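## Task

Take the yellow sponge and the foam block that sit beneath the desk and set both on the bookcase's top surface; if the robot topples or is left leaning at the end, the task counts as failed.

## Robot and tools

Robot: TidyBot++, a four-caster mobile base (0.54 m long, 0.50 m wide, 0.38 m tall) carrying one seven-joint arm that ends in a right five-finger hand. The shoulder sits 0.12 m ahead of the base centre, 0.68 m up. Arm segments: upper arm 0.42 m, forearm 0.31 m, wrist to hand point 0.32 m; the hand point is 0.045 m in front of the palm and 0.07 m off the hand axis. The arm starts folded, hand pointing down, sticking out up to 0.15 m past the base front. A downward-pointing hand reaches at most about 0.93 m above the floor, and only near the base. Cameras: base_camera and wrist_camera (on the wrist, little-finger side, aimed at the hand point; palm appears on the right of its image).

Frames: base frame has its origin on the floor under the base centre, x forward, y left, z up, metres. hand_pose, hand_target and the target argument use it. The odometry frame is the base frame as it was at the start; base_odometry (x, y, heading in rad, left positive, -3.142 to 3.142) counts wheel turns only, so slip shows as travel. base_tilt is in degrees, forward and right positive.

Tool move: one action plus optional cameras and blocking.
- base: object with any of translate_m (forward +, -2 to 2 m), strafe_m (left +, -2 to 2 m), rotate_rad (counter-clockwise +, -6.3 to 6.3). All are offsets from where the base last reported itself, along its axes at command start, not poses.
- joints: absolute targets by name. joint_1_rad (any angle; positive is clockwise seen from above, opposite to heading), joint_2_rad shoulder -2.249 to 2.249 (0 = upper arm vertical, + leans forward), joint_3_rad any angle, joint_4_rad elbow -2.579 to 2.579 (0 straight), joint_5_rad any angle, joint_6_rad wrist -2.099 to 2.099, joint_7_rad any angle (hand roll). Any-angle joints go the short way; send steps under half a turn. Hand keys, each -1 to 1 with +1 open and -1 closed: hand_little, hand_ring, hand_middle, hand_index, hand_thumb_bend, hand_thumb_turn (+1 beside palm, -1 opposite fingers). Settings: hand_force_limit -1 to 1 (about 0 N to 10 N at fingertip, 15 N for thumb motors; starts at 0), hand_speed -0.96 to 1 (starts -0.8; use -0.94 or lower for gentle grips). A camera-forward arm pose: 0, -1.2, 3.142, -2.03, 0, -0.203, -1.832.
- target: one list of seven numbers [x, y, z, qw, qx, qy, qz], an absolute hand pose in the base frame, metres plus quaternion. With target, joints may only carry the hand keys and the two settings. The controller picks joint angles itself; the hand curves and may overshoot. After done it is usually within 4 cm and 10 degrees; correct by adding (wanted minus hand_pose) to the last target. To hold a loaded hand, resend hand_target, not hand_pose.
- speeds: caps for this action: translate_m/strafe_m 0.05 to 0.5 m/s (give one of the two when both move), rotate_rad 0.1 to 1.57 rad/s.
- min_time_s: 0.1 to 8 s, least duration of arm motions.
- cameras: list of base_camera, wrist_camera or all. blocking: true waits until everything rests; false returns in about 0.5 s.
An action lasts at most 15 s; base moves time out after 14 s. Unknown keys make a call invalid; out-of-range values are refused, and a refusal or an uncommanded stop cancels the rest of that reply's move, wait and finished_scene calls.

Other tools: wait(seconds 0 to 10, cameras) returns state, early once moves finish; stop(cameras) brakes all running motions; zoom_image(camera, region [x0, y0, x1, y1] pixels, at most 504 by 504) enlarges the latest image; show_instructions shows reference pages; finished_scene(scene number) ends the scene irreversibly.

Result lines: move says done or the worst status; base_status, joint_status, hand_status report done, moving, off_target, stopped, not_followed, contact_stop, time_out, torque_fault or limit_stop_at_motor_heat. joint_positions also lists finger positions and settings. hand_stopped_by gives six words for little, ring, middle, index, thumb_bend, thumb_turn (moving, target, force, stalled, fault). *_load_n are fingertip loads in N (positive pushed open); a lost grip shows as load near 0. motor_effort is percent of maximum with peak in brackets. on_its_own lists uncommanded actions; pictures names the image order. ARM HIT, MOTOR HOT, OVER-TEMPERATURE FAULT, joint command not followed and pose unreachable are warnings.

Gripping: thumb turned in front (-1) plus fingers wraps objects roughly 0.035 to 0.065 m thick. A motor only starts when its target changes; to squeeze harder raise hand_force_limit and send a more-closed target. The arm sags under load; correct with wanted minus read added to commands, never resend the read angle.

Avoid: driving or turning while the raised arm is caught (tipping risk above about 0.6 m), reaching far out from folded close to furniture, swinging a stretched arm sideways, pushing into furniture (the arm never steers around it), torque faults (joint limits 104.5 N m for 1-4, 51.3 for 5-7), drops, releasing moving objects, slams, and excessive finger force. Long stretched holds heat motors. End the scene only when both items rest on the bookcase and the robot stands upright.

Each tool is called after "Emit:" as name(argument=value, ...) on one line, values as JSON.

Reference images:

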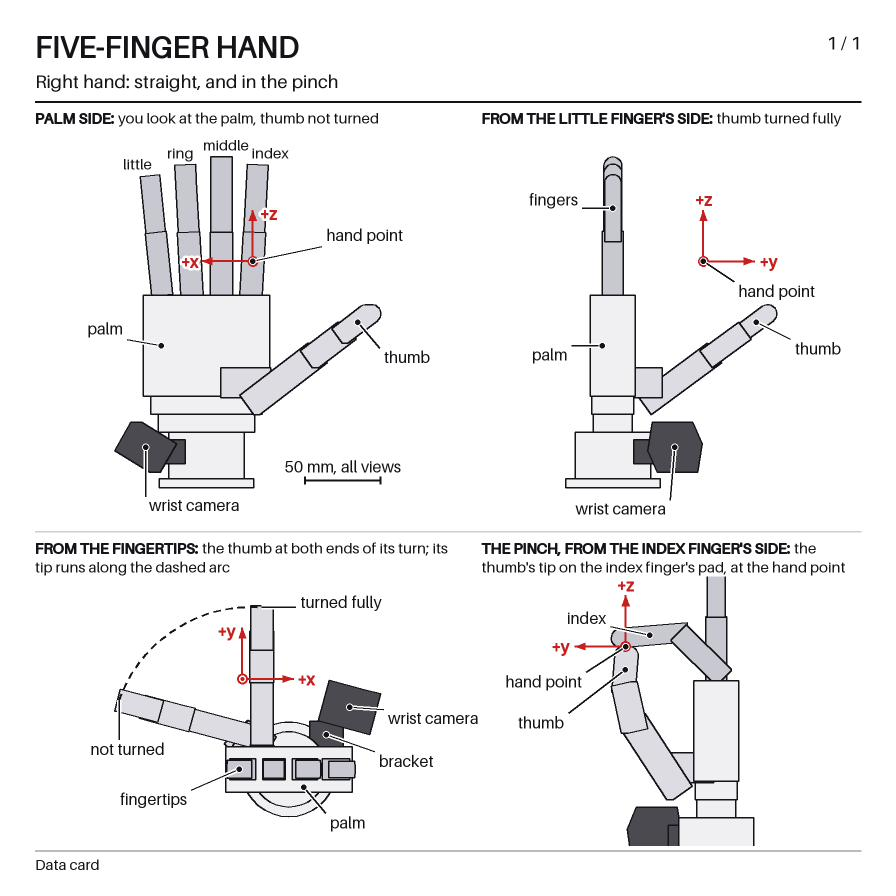

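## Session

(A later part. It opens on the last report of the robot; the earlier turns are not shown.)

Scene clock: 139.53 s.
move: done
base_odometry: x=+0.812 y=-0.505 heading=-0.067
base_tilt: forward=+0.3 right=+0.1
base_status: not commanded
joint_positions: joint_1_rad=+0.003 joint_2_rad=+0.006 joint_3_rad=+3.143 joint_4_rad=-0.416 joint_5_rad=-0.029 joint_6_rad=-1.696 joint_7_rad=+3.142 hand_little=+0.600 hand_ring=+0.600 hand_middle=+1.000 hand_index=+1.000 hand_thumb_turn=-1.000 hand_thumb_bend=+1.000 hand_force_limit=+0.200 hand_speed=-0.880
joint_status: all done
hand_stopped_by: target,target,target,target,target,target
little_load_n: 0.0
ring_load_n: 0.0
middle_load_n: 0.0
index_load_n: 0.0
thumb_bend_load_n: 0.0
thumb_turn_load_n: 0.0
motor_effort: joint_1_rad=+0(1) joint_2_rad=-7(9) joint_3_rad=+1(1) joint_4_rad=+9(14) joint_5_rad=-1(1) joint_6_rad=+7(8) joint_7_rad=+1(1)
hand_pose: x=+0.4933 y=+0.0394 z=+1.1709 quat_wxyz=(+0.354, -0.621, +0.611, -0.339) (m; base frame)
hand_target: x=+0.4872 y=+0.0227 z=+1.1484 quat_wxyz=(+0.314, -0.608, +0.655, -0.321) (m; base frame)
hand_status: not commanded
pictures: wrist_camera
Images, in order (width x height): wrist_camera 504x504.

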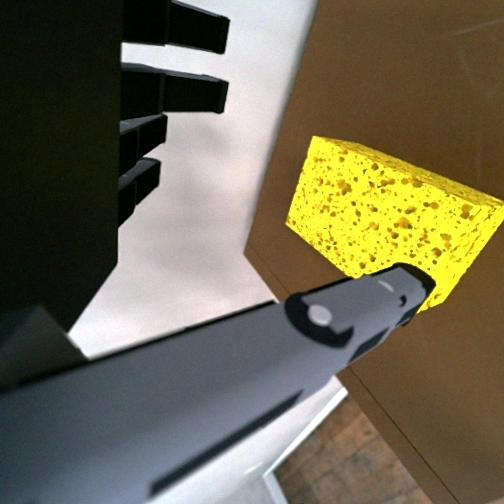

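Emit:
move(base={"translate_m":-0.85})

Emit:
move(base={"rotate_rad":2.097}, joints={"joint_2_rad":1.567,"joint_4_rad":-1.675,"joint_6_rad":1.06}, min_time_s=3)

Emit:
move(base={"translate_m":1.08,"strafe_m":-1.15}, cameras=["all"])

Scene clock: 154.30 s.
move: done
base_odometry: x=-0.036 y=-0.449 heading=-0.067
base_tilt: forward=+0.3 right=+0.1
base_status: done
joint_positions: joint_1_rad=+0.003 joint_2_rad=+0.026 joint_3_rad=+3.143 joint_4_rad=-0.411 joint_5_rad=-0.029 joint_6_rad=-1.701 joint_7_rad=+3.142 hand_little=+0.600 hand_ring=+0.600 hand_middle=+1.000 hand_index=+1.000 hand_thumb_turn=-1.000 hand_thumb_bend=+1.000 hand_force_limit=+0.200 hand_speed=-0.880
joint_status: not commanded
hand_stopped_by: target,target,target,target,target,target
little_load_n: 0.0
ring_load_n: 0.0
middle_load_n: 0.0
index_load_n: 0.0
thumb_bend_load_n: 0.0
thumb_turn_load_n: 0.0
motor_effort: joint_1_rad=+1(1) joint_2_rad=-8(13) joint_3_rad=+1(2) joint_4_rad=+9(11) joint_5_rad=-1(2) joint_6_rad=+7(8) joint_7_rad=+0(1)
hand_pose: x=+0.5017 y=+0.0393 z=+1.1638 quat_wxyz=(+0.347, -0.625, +0.615, -0.333) (m; base frame)
hand_target: x=+0.4872 y=+0.0227 z=+1.1484 quat_wxyz=(+0.314, -0.608, +0.655, -0.321) (m; base frame)
hand_status: not commanded
pictures: none

Scene clock: 158.00 s.
move: done
base_odometry: x=-0.036 y=-0.449 heading=+2.029
base_tilt: forward=+0.4 right=+0.1
base_status: done
joint_positions: joint_1_rad=-0.006 joint_2_rad=+1.531 joint_3_rad=+3.139 joint_4_rad=-1.662 joint_5_rad=-0.027 joint_6_rad=+0.971 joint_7_rad=+3.142 hand_little=+0.600 hand_ring=+0.600 hand_middle=+1.000 hand_index=+1.000 hand_thumb_turn=-1.000 hand_thumb_bend=+1.000 hand_force_limit=+0.200 hand_speed=-0.880
joint_status: all done
hand_stopped_by: target,target,target,target,target,target
little_load_n: 0.0
ring_load_n: 0.0
middle_load_n: 0.0
index_load_n: -0.5
thumb_bend_load_n: 0.0
thumb_turn_load_n: 0.0
motor_effort: joint_1_rad=+0(6) joint_2_rad=-31(38) joint_3_rad=-1(3) joint_4_rad=+3(18) joint_5_rad=+0(3) joint_6_rad=+7(8) joint_7_rad=+0(1)
hand_pose: x=+0.7434 y=+0.0312 z=+0.1416 quat_wxyz=(+0.311, -0.627, +0.640, -0.317) (m; base frame)
hand_target: x=+0.7368 y=+0.0448 z=+0.1379 quat_wxyz=(+0.341, -0.625, +0.630, -0.311) (m; base frame)
hand_status: not commanded
pictures: none

Scene clock: 162.40 s.
move: done
base_odometry: x=+0.517 y=+1.029 heading=+2.030
base_tilt: forward=+0.4 right=+0.1
base_status: done
joint_positions: joint_1_rad=-0.005 joint_2_rad=+1.532 joint_3_rad=+3.139 joint_4_rad=-1.667 joint_5_rad=-0.027 joint_6_rad=+0.978 joint_7_rad=+3.142 hand_little=+0.600 hand_ring=+0.600 hand_middle=+1.000 hand_index=+1.000 hand_thumb_turn=-1.000 hand_thumb_bend=+1.000 hand_force_limit=+0.200 hand_speed=-0.880
joint_status: not commanded
hand_stopped_by: target,target,target,target,target,target
little_load_n: 0.0
ring_load_n: 0.0
middle_load_n: 0.0
index_load_n: 0.0
thumb_bend_load_n: 0.0
thumb_turn_load_n: 0.0
motor_effort: joint_1_rad=+1(3) joint_2_rad=-31(32) joint_3_rad=+0(2) joint_4_rad=+3(4) joint_5_rad=-1(2) joint_6_rad=+7(7) joint_7_rad=+0(1)
hand_pose: x=+0.7424 y=+0.0303 z=+0.1418 quat_wxyz=(+0.311, -0.627, +0.640, -0.318) (m; base frame)
hand_target: x=+0.7368 y=+0.0448 z=+0.1379 quat_wxyz=(+0.341, -0.625, +0.630, -0.311) (m; base frame)
hand_status: not commanded
pictures: base_camera, wrist_camera
Images, in order (width x height): base_camera 644x364, wrist_camera 504x504.

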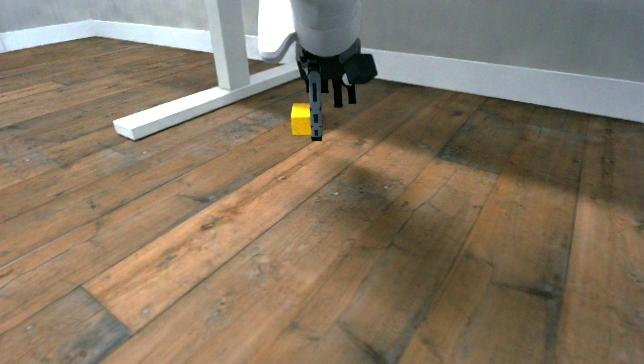

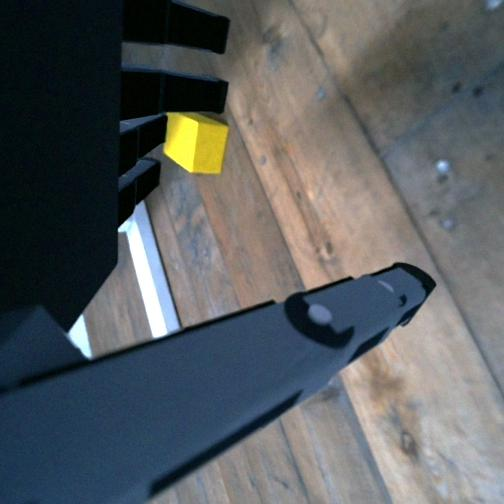

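Emit:
zoom_image(camera="base_camera", region=[260, 80, 380, 150])

Scaled by 4.200.

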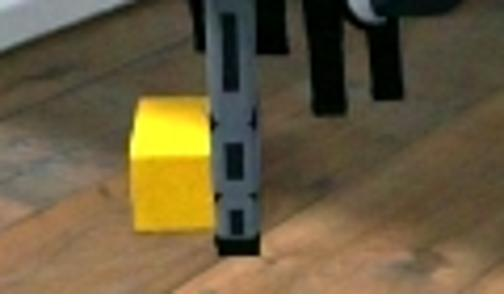

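Emit:
move(base={"translate_m":0.293,"strafe_m":0.0215}, speeds={"translate_m":0.35}, joints={"joint_2_rad":1.689,"joint_4_rad":-1.524,"joint_6_rad":0.83}, min_time_s=2, cameras=["all"])

Scene clock: 172.93 s.
move: done
base_odometry: x=+0.368 y=+1.282 heading=+2.030
base_tilt: forward=+0.4 right=+0.1
base_status: done
joint_positions: joint_1_rad=-0.005 joint_2_rad=+1.648 joint_3_rad=+3.139 joint_4_rad=-1.539 joint_5_rad=-0.027 joint_6_rad=+0.910 joint_7_rad=+3.142 hand_little=+0.600 hand_ring=+0.600 hand_middle=+1.000 hand_index=+1.000 hand_thumb_turn=-1.000 hand_thumb_bend=+1.000 hand_force_limit=+0.200 hand_speed=-0.880
joint_status: all done
hand_stopped_by: target,target,target,target,target,target
little_load_n: -0.5
ring_load_n: 0.0
middle_load_n: 0.0
index_load_n: -0.5
thumb_bend_load_n: 0.0
thumb_turn_load_n: 0.0
motor_effort: joint_1_rad=+0(2) joint_2_rad=-31(33) joint_3_rad=+0(1) joint_4_rad=+3(4) joint_5_rad=+0(2) joint_6_rad=+7(8) joint_7_rad=+1(1)
hand_pose: x=+0.7307 y=+0.0306 z=+0.0805 quat_wxyz=(+0.293, -0.635, +0.649, -0.299) (m; base frame)
hand_target: x=+0.6918 y=+0.0426 z=+0.0446 quat_wxyz=(+0.274, -0.654, +0.659, -0.249) (m; base frame)
hand_status: not commanded
pictures: base_camera, wrist_camera
Images, in order (width x height): base_camera 644x364, wrist_camera 504x504.

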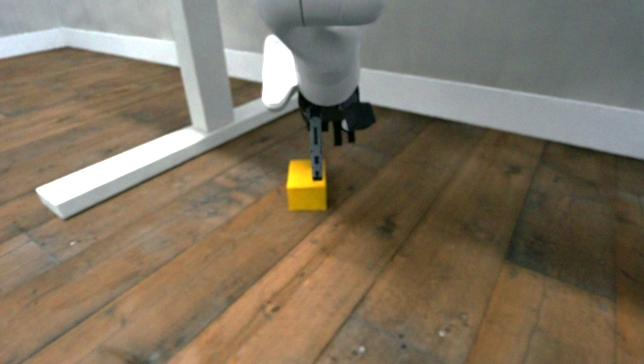

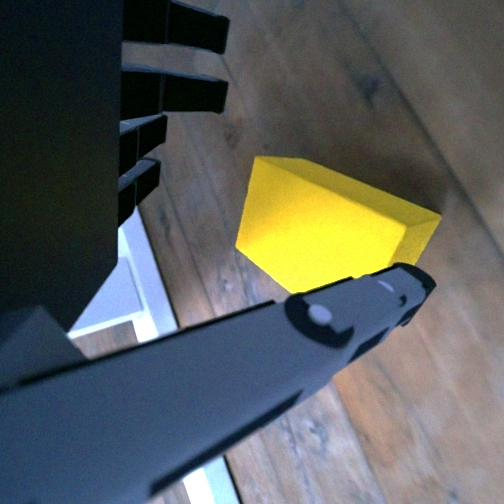

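Emit:
move(base={"strafe_m":0.006}, joints={"joint_2_rad":1.77,"joint_4_rad":-1.432,"joint_6_rad":0.827}, min_time_s=1.5)

Emit:
move(joints={"joint_2_rad":1.815,"joint_4_rad":-1.384,"joint_6_rad":0.82}, min_time_s=1, cameras=["all"])

Emit:
move(joints={"hand_speed":-0.8,"hand_force_limit":-0.25,"hand_index":-0.2,"hand_middle":-0.2})

Emit:
move(joints={"hand_speed":-0.86,"hand_force_limit":0.2,"hand_index":-0.4,"hand_middle":-0.4}, cameras=["all"])

Scene clock: 179.40 s.
move: done
base_odometry: x=+0.362 y=+1.280 heading=+2.029
base_tilt: forward=+0.4 right=+0.1
base_status: done
joint_positions: joint_1_rad=-0.004 joint_2_rad=+1.726 joint_3_rad=+3.139 joint_4_rad=-1.446 joint_5_rad=-0.027 joint_6_rad=+0.908 joint_7_rad=+3.142 hand_little=+0.600 hand_ring=+0.600 hand_middle=+1.000 hand_index=+1.000 hand_thumb_turn=-1.000 hand_thumb_bend=+1.000 hand_force_limit=+0.200 hand_speed=-0.880
joint_status: all done
hand_stopped_by: target,target,target,target,target,target
little_load_n: 0.0
ring_load_n: -0.5
middle_load_n: 0.0
index_load_n: 0.0
thumb_bend_load_n: 0.0
thumb_turn_load_n: 0.0
motor_effort: joint_1_rad=+0(3) joint_2_rad=-31(33) joint_3_rad=+0(2) joint_4_rad=+3(4) joint_5_rad=+0(2) joint_6_rad=+7(8) joint_7_rad=+1(1)
hand_pose: x=+0.7345 y=+0.0302 z=+0.0501 quat_wxyz=(+0.297, -0.633, +0.648, -0.303) (m; base frame)
hand_target: x=+0.6921 y=+0.0426 z=+0.0121 quat_wxyz=(+0.276, -0.653, +0.658, -0.252) (m; base frame)
hand_status: not commanded
pictures: none

Scene clock: 180.70 s.
move: done
base_odometry: x=+0.362 y=+1.280 heading=+2.029
base_tilt: forward=+0.4 right=+0.1
base_status: not commanded
joint_positions: joint_1_rad=-0.004 joint_2_rad=+1.772 joint_3_rad=+3.139 joint_4_rad=-1.399 joint_5_rad=-0.027 joint_6_rad=+0.901 joint_7_rad=+3.142 hand_little=+0.600 hand_ring=+0.600 hand_middle=+1.000 hand_index=+1.000 hand_thumb_turn=-1.000 hand_thumb_bend=+1.000 hand_force_limit=+0.200 hand_speed=-0.880
joint_status: all done
hand_stopped_by: target,target,target,target,target,target
little_load_n: 0.0
ring_load_n: 0.0
middle_load_n: 0.0
index_load_n: 0.0
thumb_bend_load_n: 0.0
thumb_turn_load_n: 0.0
motor_effort: joint_1_rad=+0(1) joint_2_rad=-31(32) joint_3_rad=+0(1) joint_4_rad=+3(4) joint_5_rad=+0(2) joint_6_rad=+7(7) joint_7_rad=+0(1)
hand_pose: x=+0.7307 y=+0.0302 z=+0.0304 quat_wxyz=(+0.296, -0.634, +0.648, -0.302) (m; base frame)
hand_target: x=+0.6878 y=+0.0425 z=-0.0071 quat_wxyz=(+0.275, -0.654, +0.659, -0.251) (m; base frame)
hand_status: not commanded
pictures: base_camera, wrist_camera
Images, in order (width x height): base_camera 644x364, wrist_camera 504x504.

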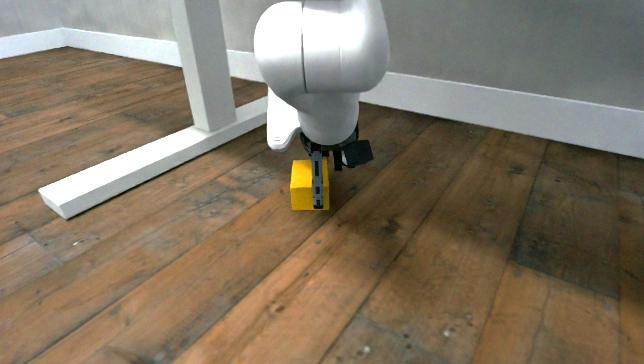

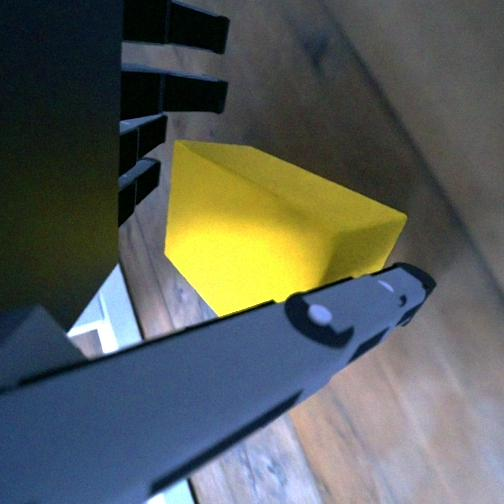

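Scene clock: 183.10 s.
move: off_target
base_odometry: x=+0.362 y=+1.280 heading=+2.029
base_tilt: forward=+0.4 right=+0.1
base_status: not commanded
joint_positions: joint_1_rad=-0.004 joint_2_rad=+1.772 joint_3_rad=+3.139 joint_4_rad=-1.389 joint_5_rad=-0.027 joint_6_rad=+0.900 joint_7_rad=+3.142 hand_little=+0.600 hand_ring=+0.600 hand_middle=+0.485 hand_index=+0.466 hand_thumb_turn=-1.000 hand_thumb_bend=+1.000 hand_force_limit=-0.250 hand_speed=-0.800
joint_status: hand_middle off_target (ended at +0.485, target -0.200); hand_index off_target (ended at +0.466, target -0.200); the others done
hand_stopped_by: target,target,force,force,target,target
little_load_n: 0.0
ring_load_n: 0.0
middle_load_n: 4.0
index_load_n: 6.0
thumb_bend_load_n: 2.0
thumb_turn_load_n: 0.5
motor_effort: joint_1_rad=+0(1) joint_2_rad=-28(31) joint_3_rad=-1(1) joint_4_rad=+2(3) joint_5_rad=+0(1) joint_6_rad=+5(7) joint_7_rad=+0(1)
hand_pose: x=+0.7361 y=+0.0303 z=+0.0322 quat_wxyz=(+0.299, -0.632, +0.647, -0.305) (m; base frame)
hand_target: x=+0.6878 y=+0.0425 z=-0.0071 quat_wxyz=(+0.275, -0.654, +0.659, -0.251) (m; base frame)
hand_status: not commanded
pictures: none

Scene clock: 183.83 s.
move: off_target
base_odometry: x=+0.362 y=+1.280 heading=+2.029
base_tilt: forward=+0.4 right=+0.1
base_status: not commanded
joint_positions: joint_1_rad=-0.004 joint_2_rad=+1.772 joint_3_rad=+3.139 joint_4_rad=-1.388 joint_5_rad=-0.027 joint_6_rad=+0.900 joint_7_rad=+3.142 hand_little=+0.600 hand_ring=+0.600 hand_middle=+0.462 hand_index=+0.466 hand_thumb_turn=-1.000 hand_thumb_bend=+1.001 hand_force_limit=+0.200 hand_speed=-0.860
joint_status: hand_middle off_target (ended at +0.462, target -0.400); hand_index off_target (ended at +0.466, target -0.400); the others done
hand_stopped_by: target,target,force,force,target,target
little_load_n: 0.0
ring_load_n: 0.0
middle_load_n: 6.5
index_load_n: 5.0
thumb_bend_load_n: 2.5
thumb_turn_load_n: 1.0
motor_effort: joint_1_rad=+0(1) joint_2_rad=-29(30) joint_3_rad=-1(1) joint_4_rad=+2(3) joint_5_rad=+0(1) joint_6_rad=+5(6) joint_7_rad=+0(1)
hand_pose: x=+0.7363 y=+0.0303 z=+0.0322 quat_wxyz=(+0.299, -0.632, +0.647, -0.305) (m; base frame)
hand_target: x=+0.6878 y=+0.0425 z=-0.0071 quat_wxyz=(+0.275, -0.654, +0.659, -0.251) (m; base frame)
hand_status: not commanded
pictures: base_camera, wrist_camera
Images, in order (width x height): base_camera 644x364, wrist_camera 504x504.

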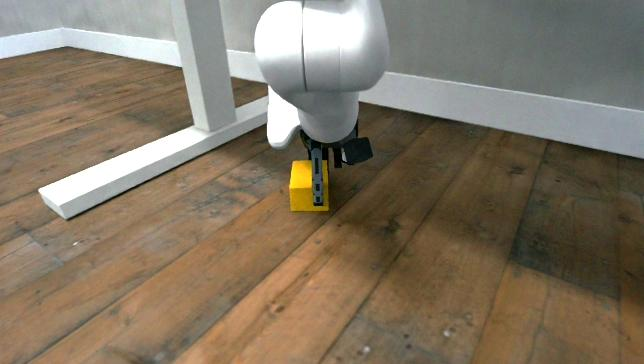

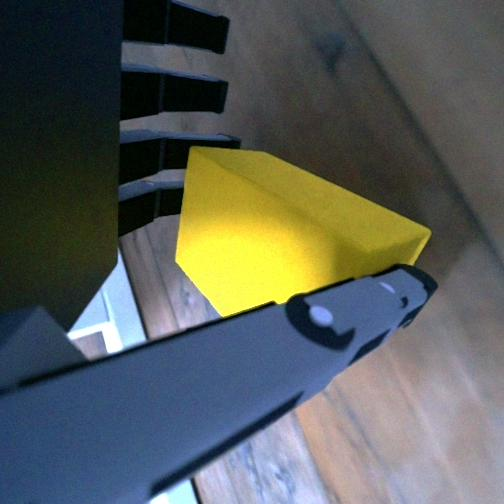

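Emit:
move(joints={"joint_2_rad":1.64,"joint_4_rad":-1.50,"joint_6_rad":0.84}, min_time_s=1.5, cameras=["wrist_camera"])

Emit:
move(base={"translate_m":-0.6})

Emit:
move(base={"translate_m":-0.877,"strafe_m":1.175})

Emit:
move(base={"rotate_rad":-2.097}, speeds={"rotate_rad":1.0}, joints={"joint_2_rad":0.06,"joint_4_rad":-0.51,"joint_6_rad":-1.5}, min_time_s=4, cameras=["all"])

Scene clock: 197.10 s.
move: done
base_odometry: x=+0.362 y=+1.280 heading=+2.029
base_tilt: forward=+0.4 right=+0.1
base_status: not commanded
joint_positions: joint_1_rad=-0.004 joint_2_rad=+1.660 joint_3_rad=+3.139 joint_4_rad=-1.486 joint_5_rad=-0.027 joint_6_rad=+0.900 joint_7_rad=+3.142 hand_little=+0.600 hand_ring=+0.600 hand_middle=+0.462 hand_index=+0.466 hand_thumb_turn=-1.000 hand_thumb_bend=+1.001 hand_force_limit=+0.200 hand_speed=-0.860
joint_status: all done
hand_stopped_by: target,target,force,force,target,target
little_load_n: 0.0
ring_load_n: 0.0
middle_load_n: 6.5
index_load_n: 4.5
thumb_bend_load_n: 2.5
thumb_turn_load_n: 1.5
motor_effort: joint_1_rad=+0(1) joint_2_rad=-32(33) joint_3_rad=-1(1) joint_4_rad=+4(4) joint_5_rad=-1(2) joint_6_rad=+7(8) joint_7_rad=+0(1)
hand_pose: x=+0.7512 y=+0.0304 z=+0.0818 quat_wxyz=(+0.303, -0.630, +0.645, -0.309) (m; base frame)
hand_target: x=+0.7388 y=+0.0427 z=+0.0800 quat_wxyz=(+0.301, -0.643, +0.647, -0.276) (m; base frame)
hand_status: not commanded
pictures: wrist_camera
Images, in order (width x height): wrist_camera 504x504.

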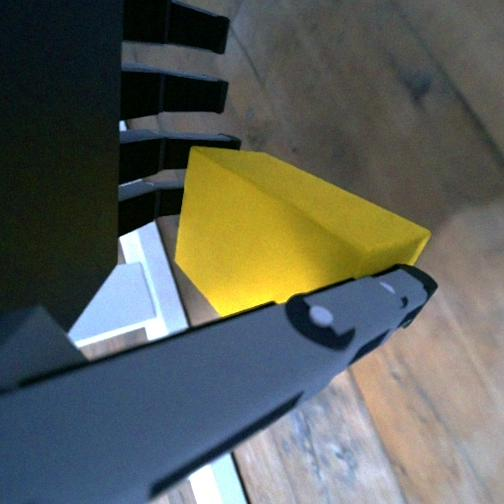

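Scene clock: 199.53 s.
move: done
base_odometry: x=+0.628 y=+0.742 heading=+2.029
base_tilt: forward=+0.3 right=+0.1
base_status: done
joint_positions: joint_1_rad=-0.004 joint_2_rad=+1.656 joint_3_rad=+3.140 joint_4_rad=-1.495 joint_5_rad=-0.027 joint_6_rad=+0.900 joint_7_rad=+3.142 hand_little=+0.600 hand_ring=+0.600 hand_middle=+0.462 hand_index=+0.466 hand_thumb_turn=-1.000 hand_thumb_bend=+1.001 hand_force_limit=+0.200 hand_speed=-0.860
joint_status: not commanded
hand_stopped_by: target,target,force,force,target,target
little_load_n: 0.5
ring_load_n: 0.0
middle_load_n: 6.5
index_load_n: 4.5
thumb_bend_load_n: 2.5
thumb_turn_load_n: 1.0
motor_effort: joint_1_rad=+1(2) joint_2_rad=-31(34) joint_3_rad=-1(1) joint_4_rad=+3(5) joint_5_rad=+0(2) joint_6_rad=+7(7) joint_7_rad=+1(1)
hand_pose: x=+0.7486 y=+0.0300 z=+0.0825 quat_wxyz=(+0.302, -0.631, +0.645, -0.308) (m; base frame)
hand_target: x=+0.7388 y=+0.0427 z=+0.0800 quat_wxyz=(+0.301, -0.643, +0.647, -0.276) (m; base frame)
hand_status: not commanded
pictures: none

Scene clock: 203.53 s.
move: done
base_odometry: x=-0.037 y=-0.565 heading=+2.029
base_tilt: forward=+0.3 right=+0.1
base_status: done
joint_positions: joint_1_rad=-0.003 joint_2_rad=+1.655 joint_3_rad=+3.140 joint_4_rad=-1.495 joint_5_rad=-0.027 joint_6_rad=+0.900 joint_7_rad=+3.142 hand_little=+0.600 hand_ring=+0.600 hand_middle=+0.462 hand_index=+0.466 hand_thumb_turn=-1.000 hand_thumb_bend=+1.001 hand_force_limit=+0.200 hand_speed=-0.860
joint_status: not commanded
hand_stopped_by: target,target,force,force,target,target
little_load_n: 0.0
ring_load_n: 0.0
middle_load_n: 6.5
index_load_n: 5.0
thumb_bend_load_n: 2.5
thumb_turn_load_n: 1.0
motor_effort: joint_1_rad=+1(3) joint_2_rad=-32(33) joint_3_rad=+0(2) joint_4_rad=+4(4) joint_5_rad=-1(2) joint_6_rad=+7(7) joint_7_rad=+0(1)
hand_pose: x=+0.7492 y=+0.0293 z=+0.0831 quat_wxyz=(+0.302, -0.630, +0.646, -0.308) (m; base frame)
hand_target: x=+0.7388 y=+0.0427 z=+0.0800 quat_wxyz=(+0.301, -0.643, +0.647, -0.276) (m; base frame)
hand_status: not commanded
pictures: none

Scene clock: 208.20 s.
move: done
base_odometry: x=-0.037 y=-0.565 heading=-0.067
base_tilt: forward=+0.3 right=+0.1
base_status: done
joint_positions: joint_1_rad=+0.010 joint_2_rad=+0.054 joint_3_rad=+3.147 joint_4_rad=-0.518 joint_5_rad=-0.027 joint_6_rad=-1.417 joint_7_rad=+3.142 hand_little=+0.600 hand_ring=+0.600 hand_middle=+0.462 hand_index=+0.466 hand_thumb_turn=-1.000 hand_thumb_bend=+1.001 hand_force_limit=+0.200 hand_speed=-0.860
joint_status: all done
hand_stopped_by: target,target,force,force,target,target
little_load_n: 0.0
ring_load_n: 0.0
middle_load_n: 6.5
index_load_n: 4.5
thumb_bend_load_n: 2.5
thumb_turn_load_n: 1.5
motor_effort: joint_1_rad=+0(7) joint_2_rad=-11(41) joint_3_rad=+1(3) joint_4_rad=+11(18) joint_5_rad=-1(2) joint_6_rad=+8(9) joint_7_rad=+0(1)
hand_pose: x=+0.5818 y=+0.0339 z=+1.1810 quat_wxyz=(+0.391, -0.592, +0.593, -0.380) (m; base frame)
hand_target: x=+0.5695 y=+0.0217 z=+1.1602 quat_wxyz=(+0.357, -0.587, +0.628, -0.365) (m; base frame)
hand_status: not commanded
pictures: base_camera, wrist_camera
Images, in order (width x height): base_camera 644x364, wrist_camera 504x504.

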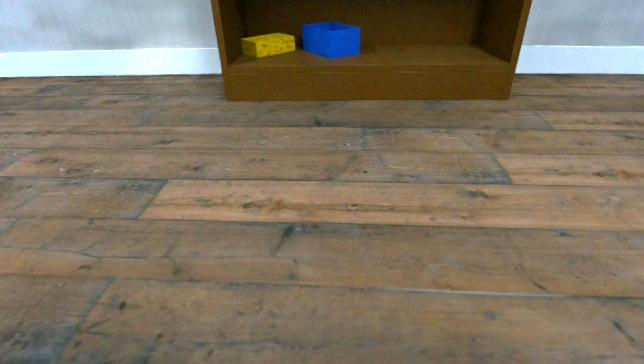

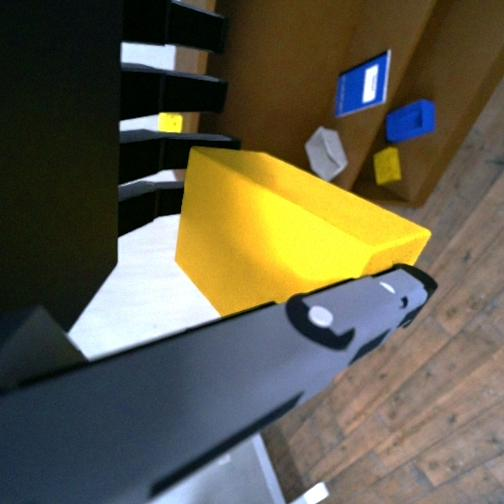

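Emit:
move(base={"translate_m":0.854}, speeds={"translate_m":0.35})

Emit:
move(joints={"joint_2_rad":0.055,"joint_4_rad":-0.40,"joint_6_rad":-1.84}, min_time_s=1.5, cameras=["wrist_camera"])

Emit:
move(joints={"joint_2_rad":-0.09,"joint_4_rad":-0.745,"joint_6_rad":-1.54}, min_time_s=2, cameras=["wrist_camera"])

Scene clock: 216.07 s.
move: done
base_odometry: x=+0.815 y=-0.622 heading=-0.068
base_tilt: forward=+0.3 right=+0.1
base_status: done
joint_positions: joint_1_rad=+0.010 joint_2_rad=+0.056 joint_3_rad=+3.147 joint_4_rad=-0.518 joint_5_rad=-0.027 joint_6_rad=-1.420 joint_7_rad=+3.142 hand_little=+0.600 hand_ring=+0.600 hand_middle=+0.462 hand_index=+0.466 hand_thumb_turn=-1.000 hand_thumb_bend=+1.001 hand_force_limit=+0.200 hand_speed=-0.860
joint_status: not commanded
hand_stopped_by: target,target,force,force,target,target
little_load_n: 0.0
ring_load_n: 0.0
middle_load_n: 6.5
index_load_n: 4.5
thumb_bend_load_n: 2.5
thumb_turn_load_n: 1.0
motor_effort: joint_1_rad=+0(1) joint_2_rad=-11(14) joint_3_rad=+0(1) joint_4_rad=+12(13) joint_5_rad=-1(2) joint_6_rad=+8(8) joint_7_rad=+0(1)
hand_pose: x=+0.5820 y=+0.0339 z=+1.1793 quat_wxyz=(+0.389, -0.593, +0.594, -0.379) (m; base frame)
hand_target: x=+0.5695 y=+0.0217 z=+1.1602 quat_wxyz=(+0.357, -0.587, +0.628, -0.365) (m; base frame)
hand_status: not commanded
pictures: none

Scene clock: 218.17 s.
move: done
base_odometry: x=+0.815 y=-0.622 heading=-0.068
base_tilt: forward=+0.4 right=+0.1
base_status: not commanded
joint_positions: joint_1_rad=+0.010 joint_2_rad=+0.056 joint_3_rad=+3.147 joint_4_rad=-0.417 joint_5_rad=-0.027 joint_6_rad=-1.759 joint_7_rad=+3.142 hand_little=+0.600 hand_ring=+0.600 hand_middle=+0.462 hand_index=+0.466 hand_thumb_turn=-1.000 hand_thumb_bend=+1.001 hand_force_limit=+0.200 hand_speed=-0.860
joint_status: all done
hand_stopped_by: target,target,force,force,target,target
little_load_n: 0.0
ring_load_n: 0.0
middle_load_n: 6.5
index_load_n: 5.0
thumb_bend_load_n: 2.5
thumb_turn_load_n: 1.5
motor_effort: joint_1_rad=+0(1) joint_2_rad=-10(12) joint_3_rad=+0(1) joint_4_rad=+10(12) joint_5_rad=-1(1) joint_6_rad=+7(9) joint_7_rad=+1(2)
hand_pose: x=+0.5028 y=+0.0345 z=+1.1369 quat_wxyz=(+0.316, -0.636, +0.634, -0.306) (m; base frame)
hand_target: x=+0.4837 y=+0.0230 z=+1.1265 quat_wxyz=(+0.286, -0.620, +0.668, -0.295) (m; base frame)
hand_status: not commanded
pictures: wrist_camera
Images, in order (width x height): wrist_camera 504x504.

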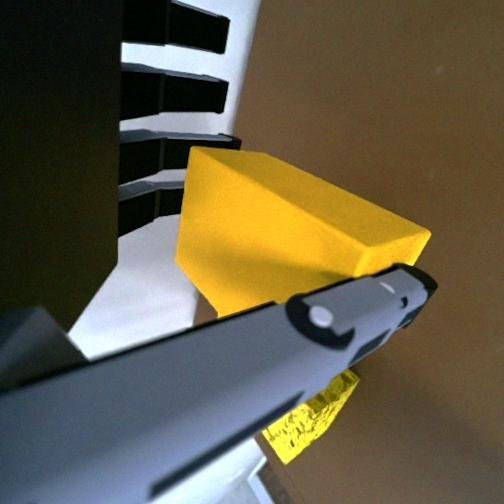

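Scene clock: 220.47 s.
move: done
base_odometry: x=+0.815 y=-0.622 heading=-0.068
base_tilt: forward=+0.4 right=+0.1
base_status: not commanded
joint_positions: joint_1_rad=+0.010 joint_2_rad=-0.070 joint_3_rad=+3.147 joint_4_rad=-0.727 joint_5_rad=-0.027 joint_6_rad=-1.628 joint_7_rad=+3.142 hand_little=+0.600 hand_ring=+0.600 hand_middle=+0.462 hand_index=+0.466 hand_thumb_turn=-1.000 hand_thumb_bend=+1.001 hand_force_limit=+0.200 hand_speed=-0.860
joint_status: all done
hand_stopped_by: target,target,force,force,target,target
little_load_n: 0.0
ring_load_n: 0.0
middle_load_n: 6.5
index_load_n: 4.5
thumb_bend_load_n: 2.5
thumb_turn_load_n: 1.5
motor_effort: joint_1_rad=+0(1) joint_2_rad=-7(11) joint_3_rad=+0(1) joint_4_rad=+12(12) joint_5_rad=-1(2) joint_6_rad=+7(8) joint_7_rad=+0(1)
hand_pose: x=+0.4854 y=+0.0348 z=+1.0943 quat_wxyz=(+0.299, -0.643, +0.644, -0.287) (m; base frame)
hand_target: x=+0.5006 y=+0.0218 z=+1.1137 quat_wxyz=(+0.317, -0.608, +0.650, -0.328) (m; base frame)
hand_status: not commanded
pictures: wrist_camera
Images, in order (width x height): wrist_camera 504x504.

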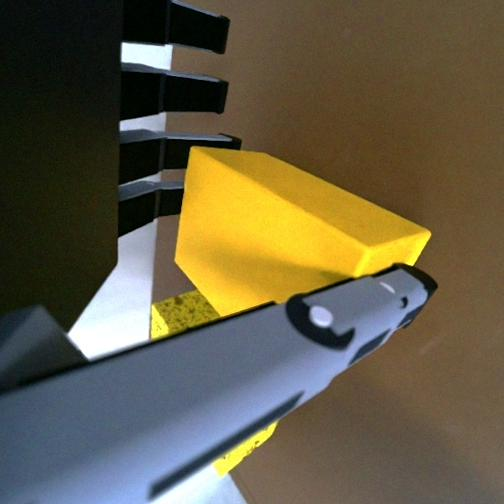

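Emit:
move(joints={"joint_2_rad":-0.12,"joint_4_rad":-0.825,"joint_6_rad":-1.48}, min_time_s=1.2)

Scene clock: 223.80 s.
move: done
base_odometry: x=+0.815 y=-0.622 heading=-0.068
base_tilt: forward=+0.3 right=+0.1
base_status: not commanded
joint_positions: joint_1_rad=+0.010 joint_2_rad=-0.107 joint_3_rad=+3.147 joint_4_rad=-0.800 joint_5_rad=-0.027 joint_6_rad=-1.564 joint_7_rad=+3.142 hand_little=+0.600 hand_ring=+0.600 hand_middle=+0.462 hand_index=+0.466 hand_thumb_turn=-1.000 hand_thumb_bend=+1.001 hand_force_limit=+0.200 hand_speed=-0.860
joint_status: all done
hand_stopped_by: target,target,force,force,target,target
little_load_n: 0.0
ring_load_n: 0.0
middle_load_n: 6.5
index_load_n: 5.0
thumb_bend_load_n: 3.0
thumb_turn_load_n: 1.5
motor_effort: joint_1_rad=+1(1) joint_2_rad=-6(9) joint_3_rad=+1(1) joint_4_rad=+11(12) joint_5_rad=+0(1) joint_6_rad=+6(7) joint_7_rad=+0(1)
hand_pose: x=+0.4860 y=+0.0348 z=+1.0917 quat_wxyz=(+0.309, -0.638, +0.640, -0.296) (m; base frame)
hand_target: x=+0.5026 y=+0.0217 z=+1.1047 quat_wxyz=(+0.320, -0.607, +0.647, -0.331) (m; base frame)
hand_status: not commanded
pictures: none

Emit:
move(joints={"hand_speed":-0.85,"hand_index":0.9,"hand_middle":0.9}, cameras=["wrist_camera"])

Emit:
move(joints={"joint_2_rad":0.03,"joint_4_rad":-0.40,"joint_6_rad":-1.78}, min_time_s=2, cameras=["wrist_camera"])

Emit:
move(base={"translate_m":-0.4}, joints={"joint_6_rad":-1.6}, cameras=["wrist_camera"])

Scene clock: 228.13 s.
move: done
base_odometry: x=+0.815 y=-0.622 heading=-0.068
base_tilt: forward=+0.3 right=+0.1
base_status: not commanded
joint_positions: joint_1_rad=+0.010 joint_2_rad=-0.107 joint_3_rad=+3.147 joint_4_rad=-0.804 joint_5_rad=-0.027 joint_6_rad=-1.564 joint_7_rad=+3.142 hand_little=+0.600 hand_ring=+0.600 hand_middle=+0.900 hand_index=+0.900 hand_thumb_turn=-1.000 hand_thumb_bend=+1.000 hand_force_limit=+0.200 hand_speed=-0.850
joint_status: all done
hand_stopped_by: target,target,target,target,target,target
little_load_n: 0.0
ring_load_n: 0.0
middle_load_n: 0.0
index_load_n: 0.0
thumb_bend_load_n: 0.0
thumb_turn_load_n: 0.0
motor_effort: joint_1_rad=+0(1) joint_2_rad=-7(8) joint_3_rad=+0(1) joint_4_rad=+12(13) joint_5_rad=-1(2) joint_6_rad=+7(7) joint_7_rad=+1(1)
hand_pose: x=+0.4860 y=+0.0348 z=+1.0901 quat_wxyz=(+0.308, -0.639, +0.640, -0.295) (m; base frame)
hand_target: x=+0.5026 y=+0.0217 z=+1.1047 quat_wxyz=(+0.320, -0.607, +0.647, -0.331) (m; base frame)
hand_status: not commanded
pictures: wrist_camera
Images, in order (width x height): wrist_camera 504x504.

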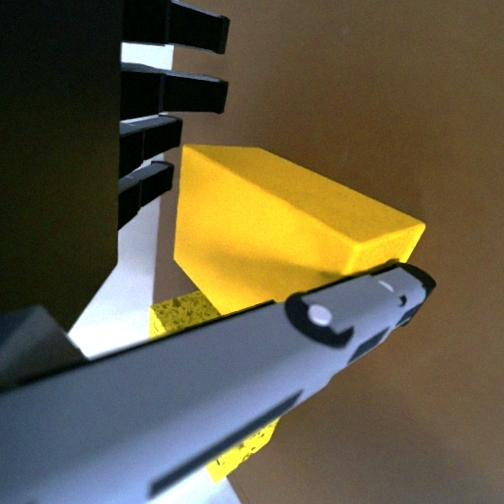

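Scene clock: 230.43 s.
move: done
base_odometry: x=+0.815 y=-0.622 heading=-0.068
base_tilt: forward=+0.3 right=+0.1
base_status: not commanded
joint_positions: joint_1_rad=+0.010 joint_2_rad=+0.006 joint_3_rad=+3.147 joint_4_rad=-0.415 joint_5_rad=-0.027 joint_6_rad=-1.697 joint_7_rad=+3.142 hand_little=+0.600 hand_ring=+0.600 hand_middle=+0.900 hand_index=+0.900 hand_thumb_turn=-1.000 hand_thumb_bend=+1.000 hand_force_limit=+0.200 hand_speed=-0.850
joint_status: all done
hand_stopped_by: target,target,target,target,target,target
little_load_n: 0.0
ring_load_n: 0.0
middle_load_n: 0.0
index_load_n: 0.0
thumb_bend_load_n: -0.5
thumb_turn_load_n: 0.0
motor_effort: joint_1_rad=+0(1) joint_2_rad=-7(9) joint_3_rad=+0(1) joint_4_rad=+9(14) joint_5_rad=+0(2) joint_6_rad=+7(9) joint_7_rad=+0(1)
hand_pose: x=+0.4937 y=+0.0347 z=+1.1707 quat_wxyz=(+0.351, -0.618, +0.615, -0.341) (m; base frame)
hand_target: x=+0.4872 y=+0.0227 z=+1.1484 quat_wxyz=(+0.314, -0.608, +0.655, -0.321) (m; base frame)
hand_status: not commanded
pictures: wrist_camera
Images, in order (width x height): wrist_camera 504x504.

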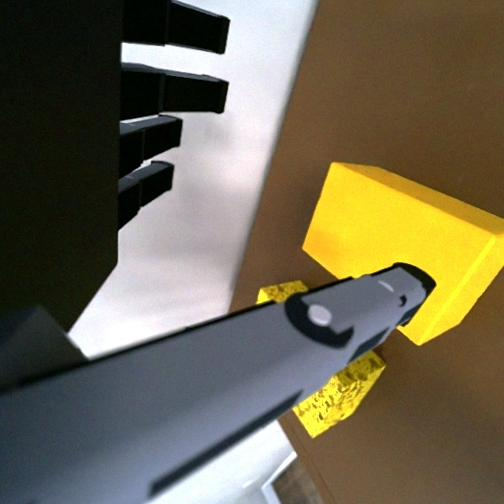

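Scene clock: 232.70 s.
move: done
base_odometry: x=+0.416 y=-0.595 heading=-0.068
base_tilt: forward=+0.3 right=+0.1
base_status: done
joint_positions: joint_1_rad=+0.010 joint_2_rad=+0.018 joint_3_rad=+3.147 joint_4_rad=-0.408 joint_5_rad=-0.027 joint_6_rad=-1.600 joint_7_rad=+3.142 hand_little=+0.600 hand_ring=+0.600 hand_middle=+0.900 hand_index=+0.900 hand_thumb_turn=-1.000 hand_thumb_bend=+1.000 hand_force_limit=+0.200 hand_speed=-0.850
joint_status: all done
hand_stopped_by: target,target,target,target,target,target
little_load_n: 0.0
ring_load_n: 0.0
middle_load_n: 0.0
index_load_n: 0.0
thumb_bend_load_n: 0.0
thumb_turn_load_n: 0.0
motor_effort: joint_1_rad=+1(1) joint_2_rad=-9(12) joint_3_rad=+0(1) joint_4_rad=+10(11) joint_5_rad=-1(1) joint_6_rad=+8(10) joint_7_rad=+0(1)
hand_pose: x=+0.5193 y=+0.0346 z=+1.1932 quat_wxyz=(+0.379, -0.601, +0.599, -0.369) (m; base frame)
hand_target: x=+0.5264 y=+0.0219 z=+1.1923 quat_wxyz=(+0.370, -0.578, +0.622, -0.376) (m; base frame)
hand_status: not commanded
pictures: wrist_camera
Images, in order (width x height): wrist_camera 504x504.

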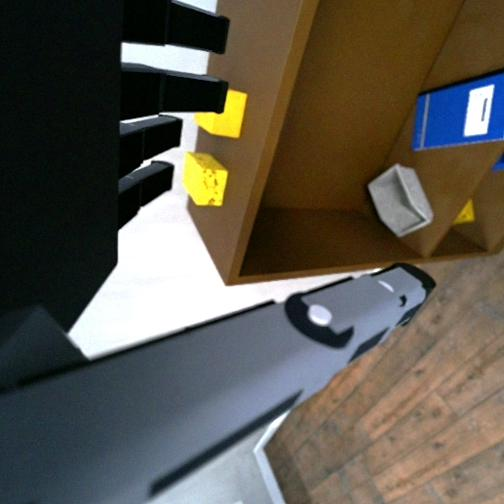

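Emit:
finished_scene(scene=2)

The scene is finished: the task was done.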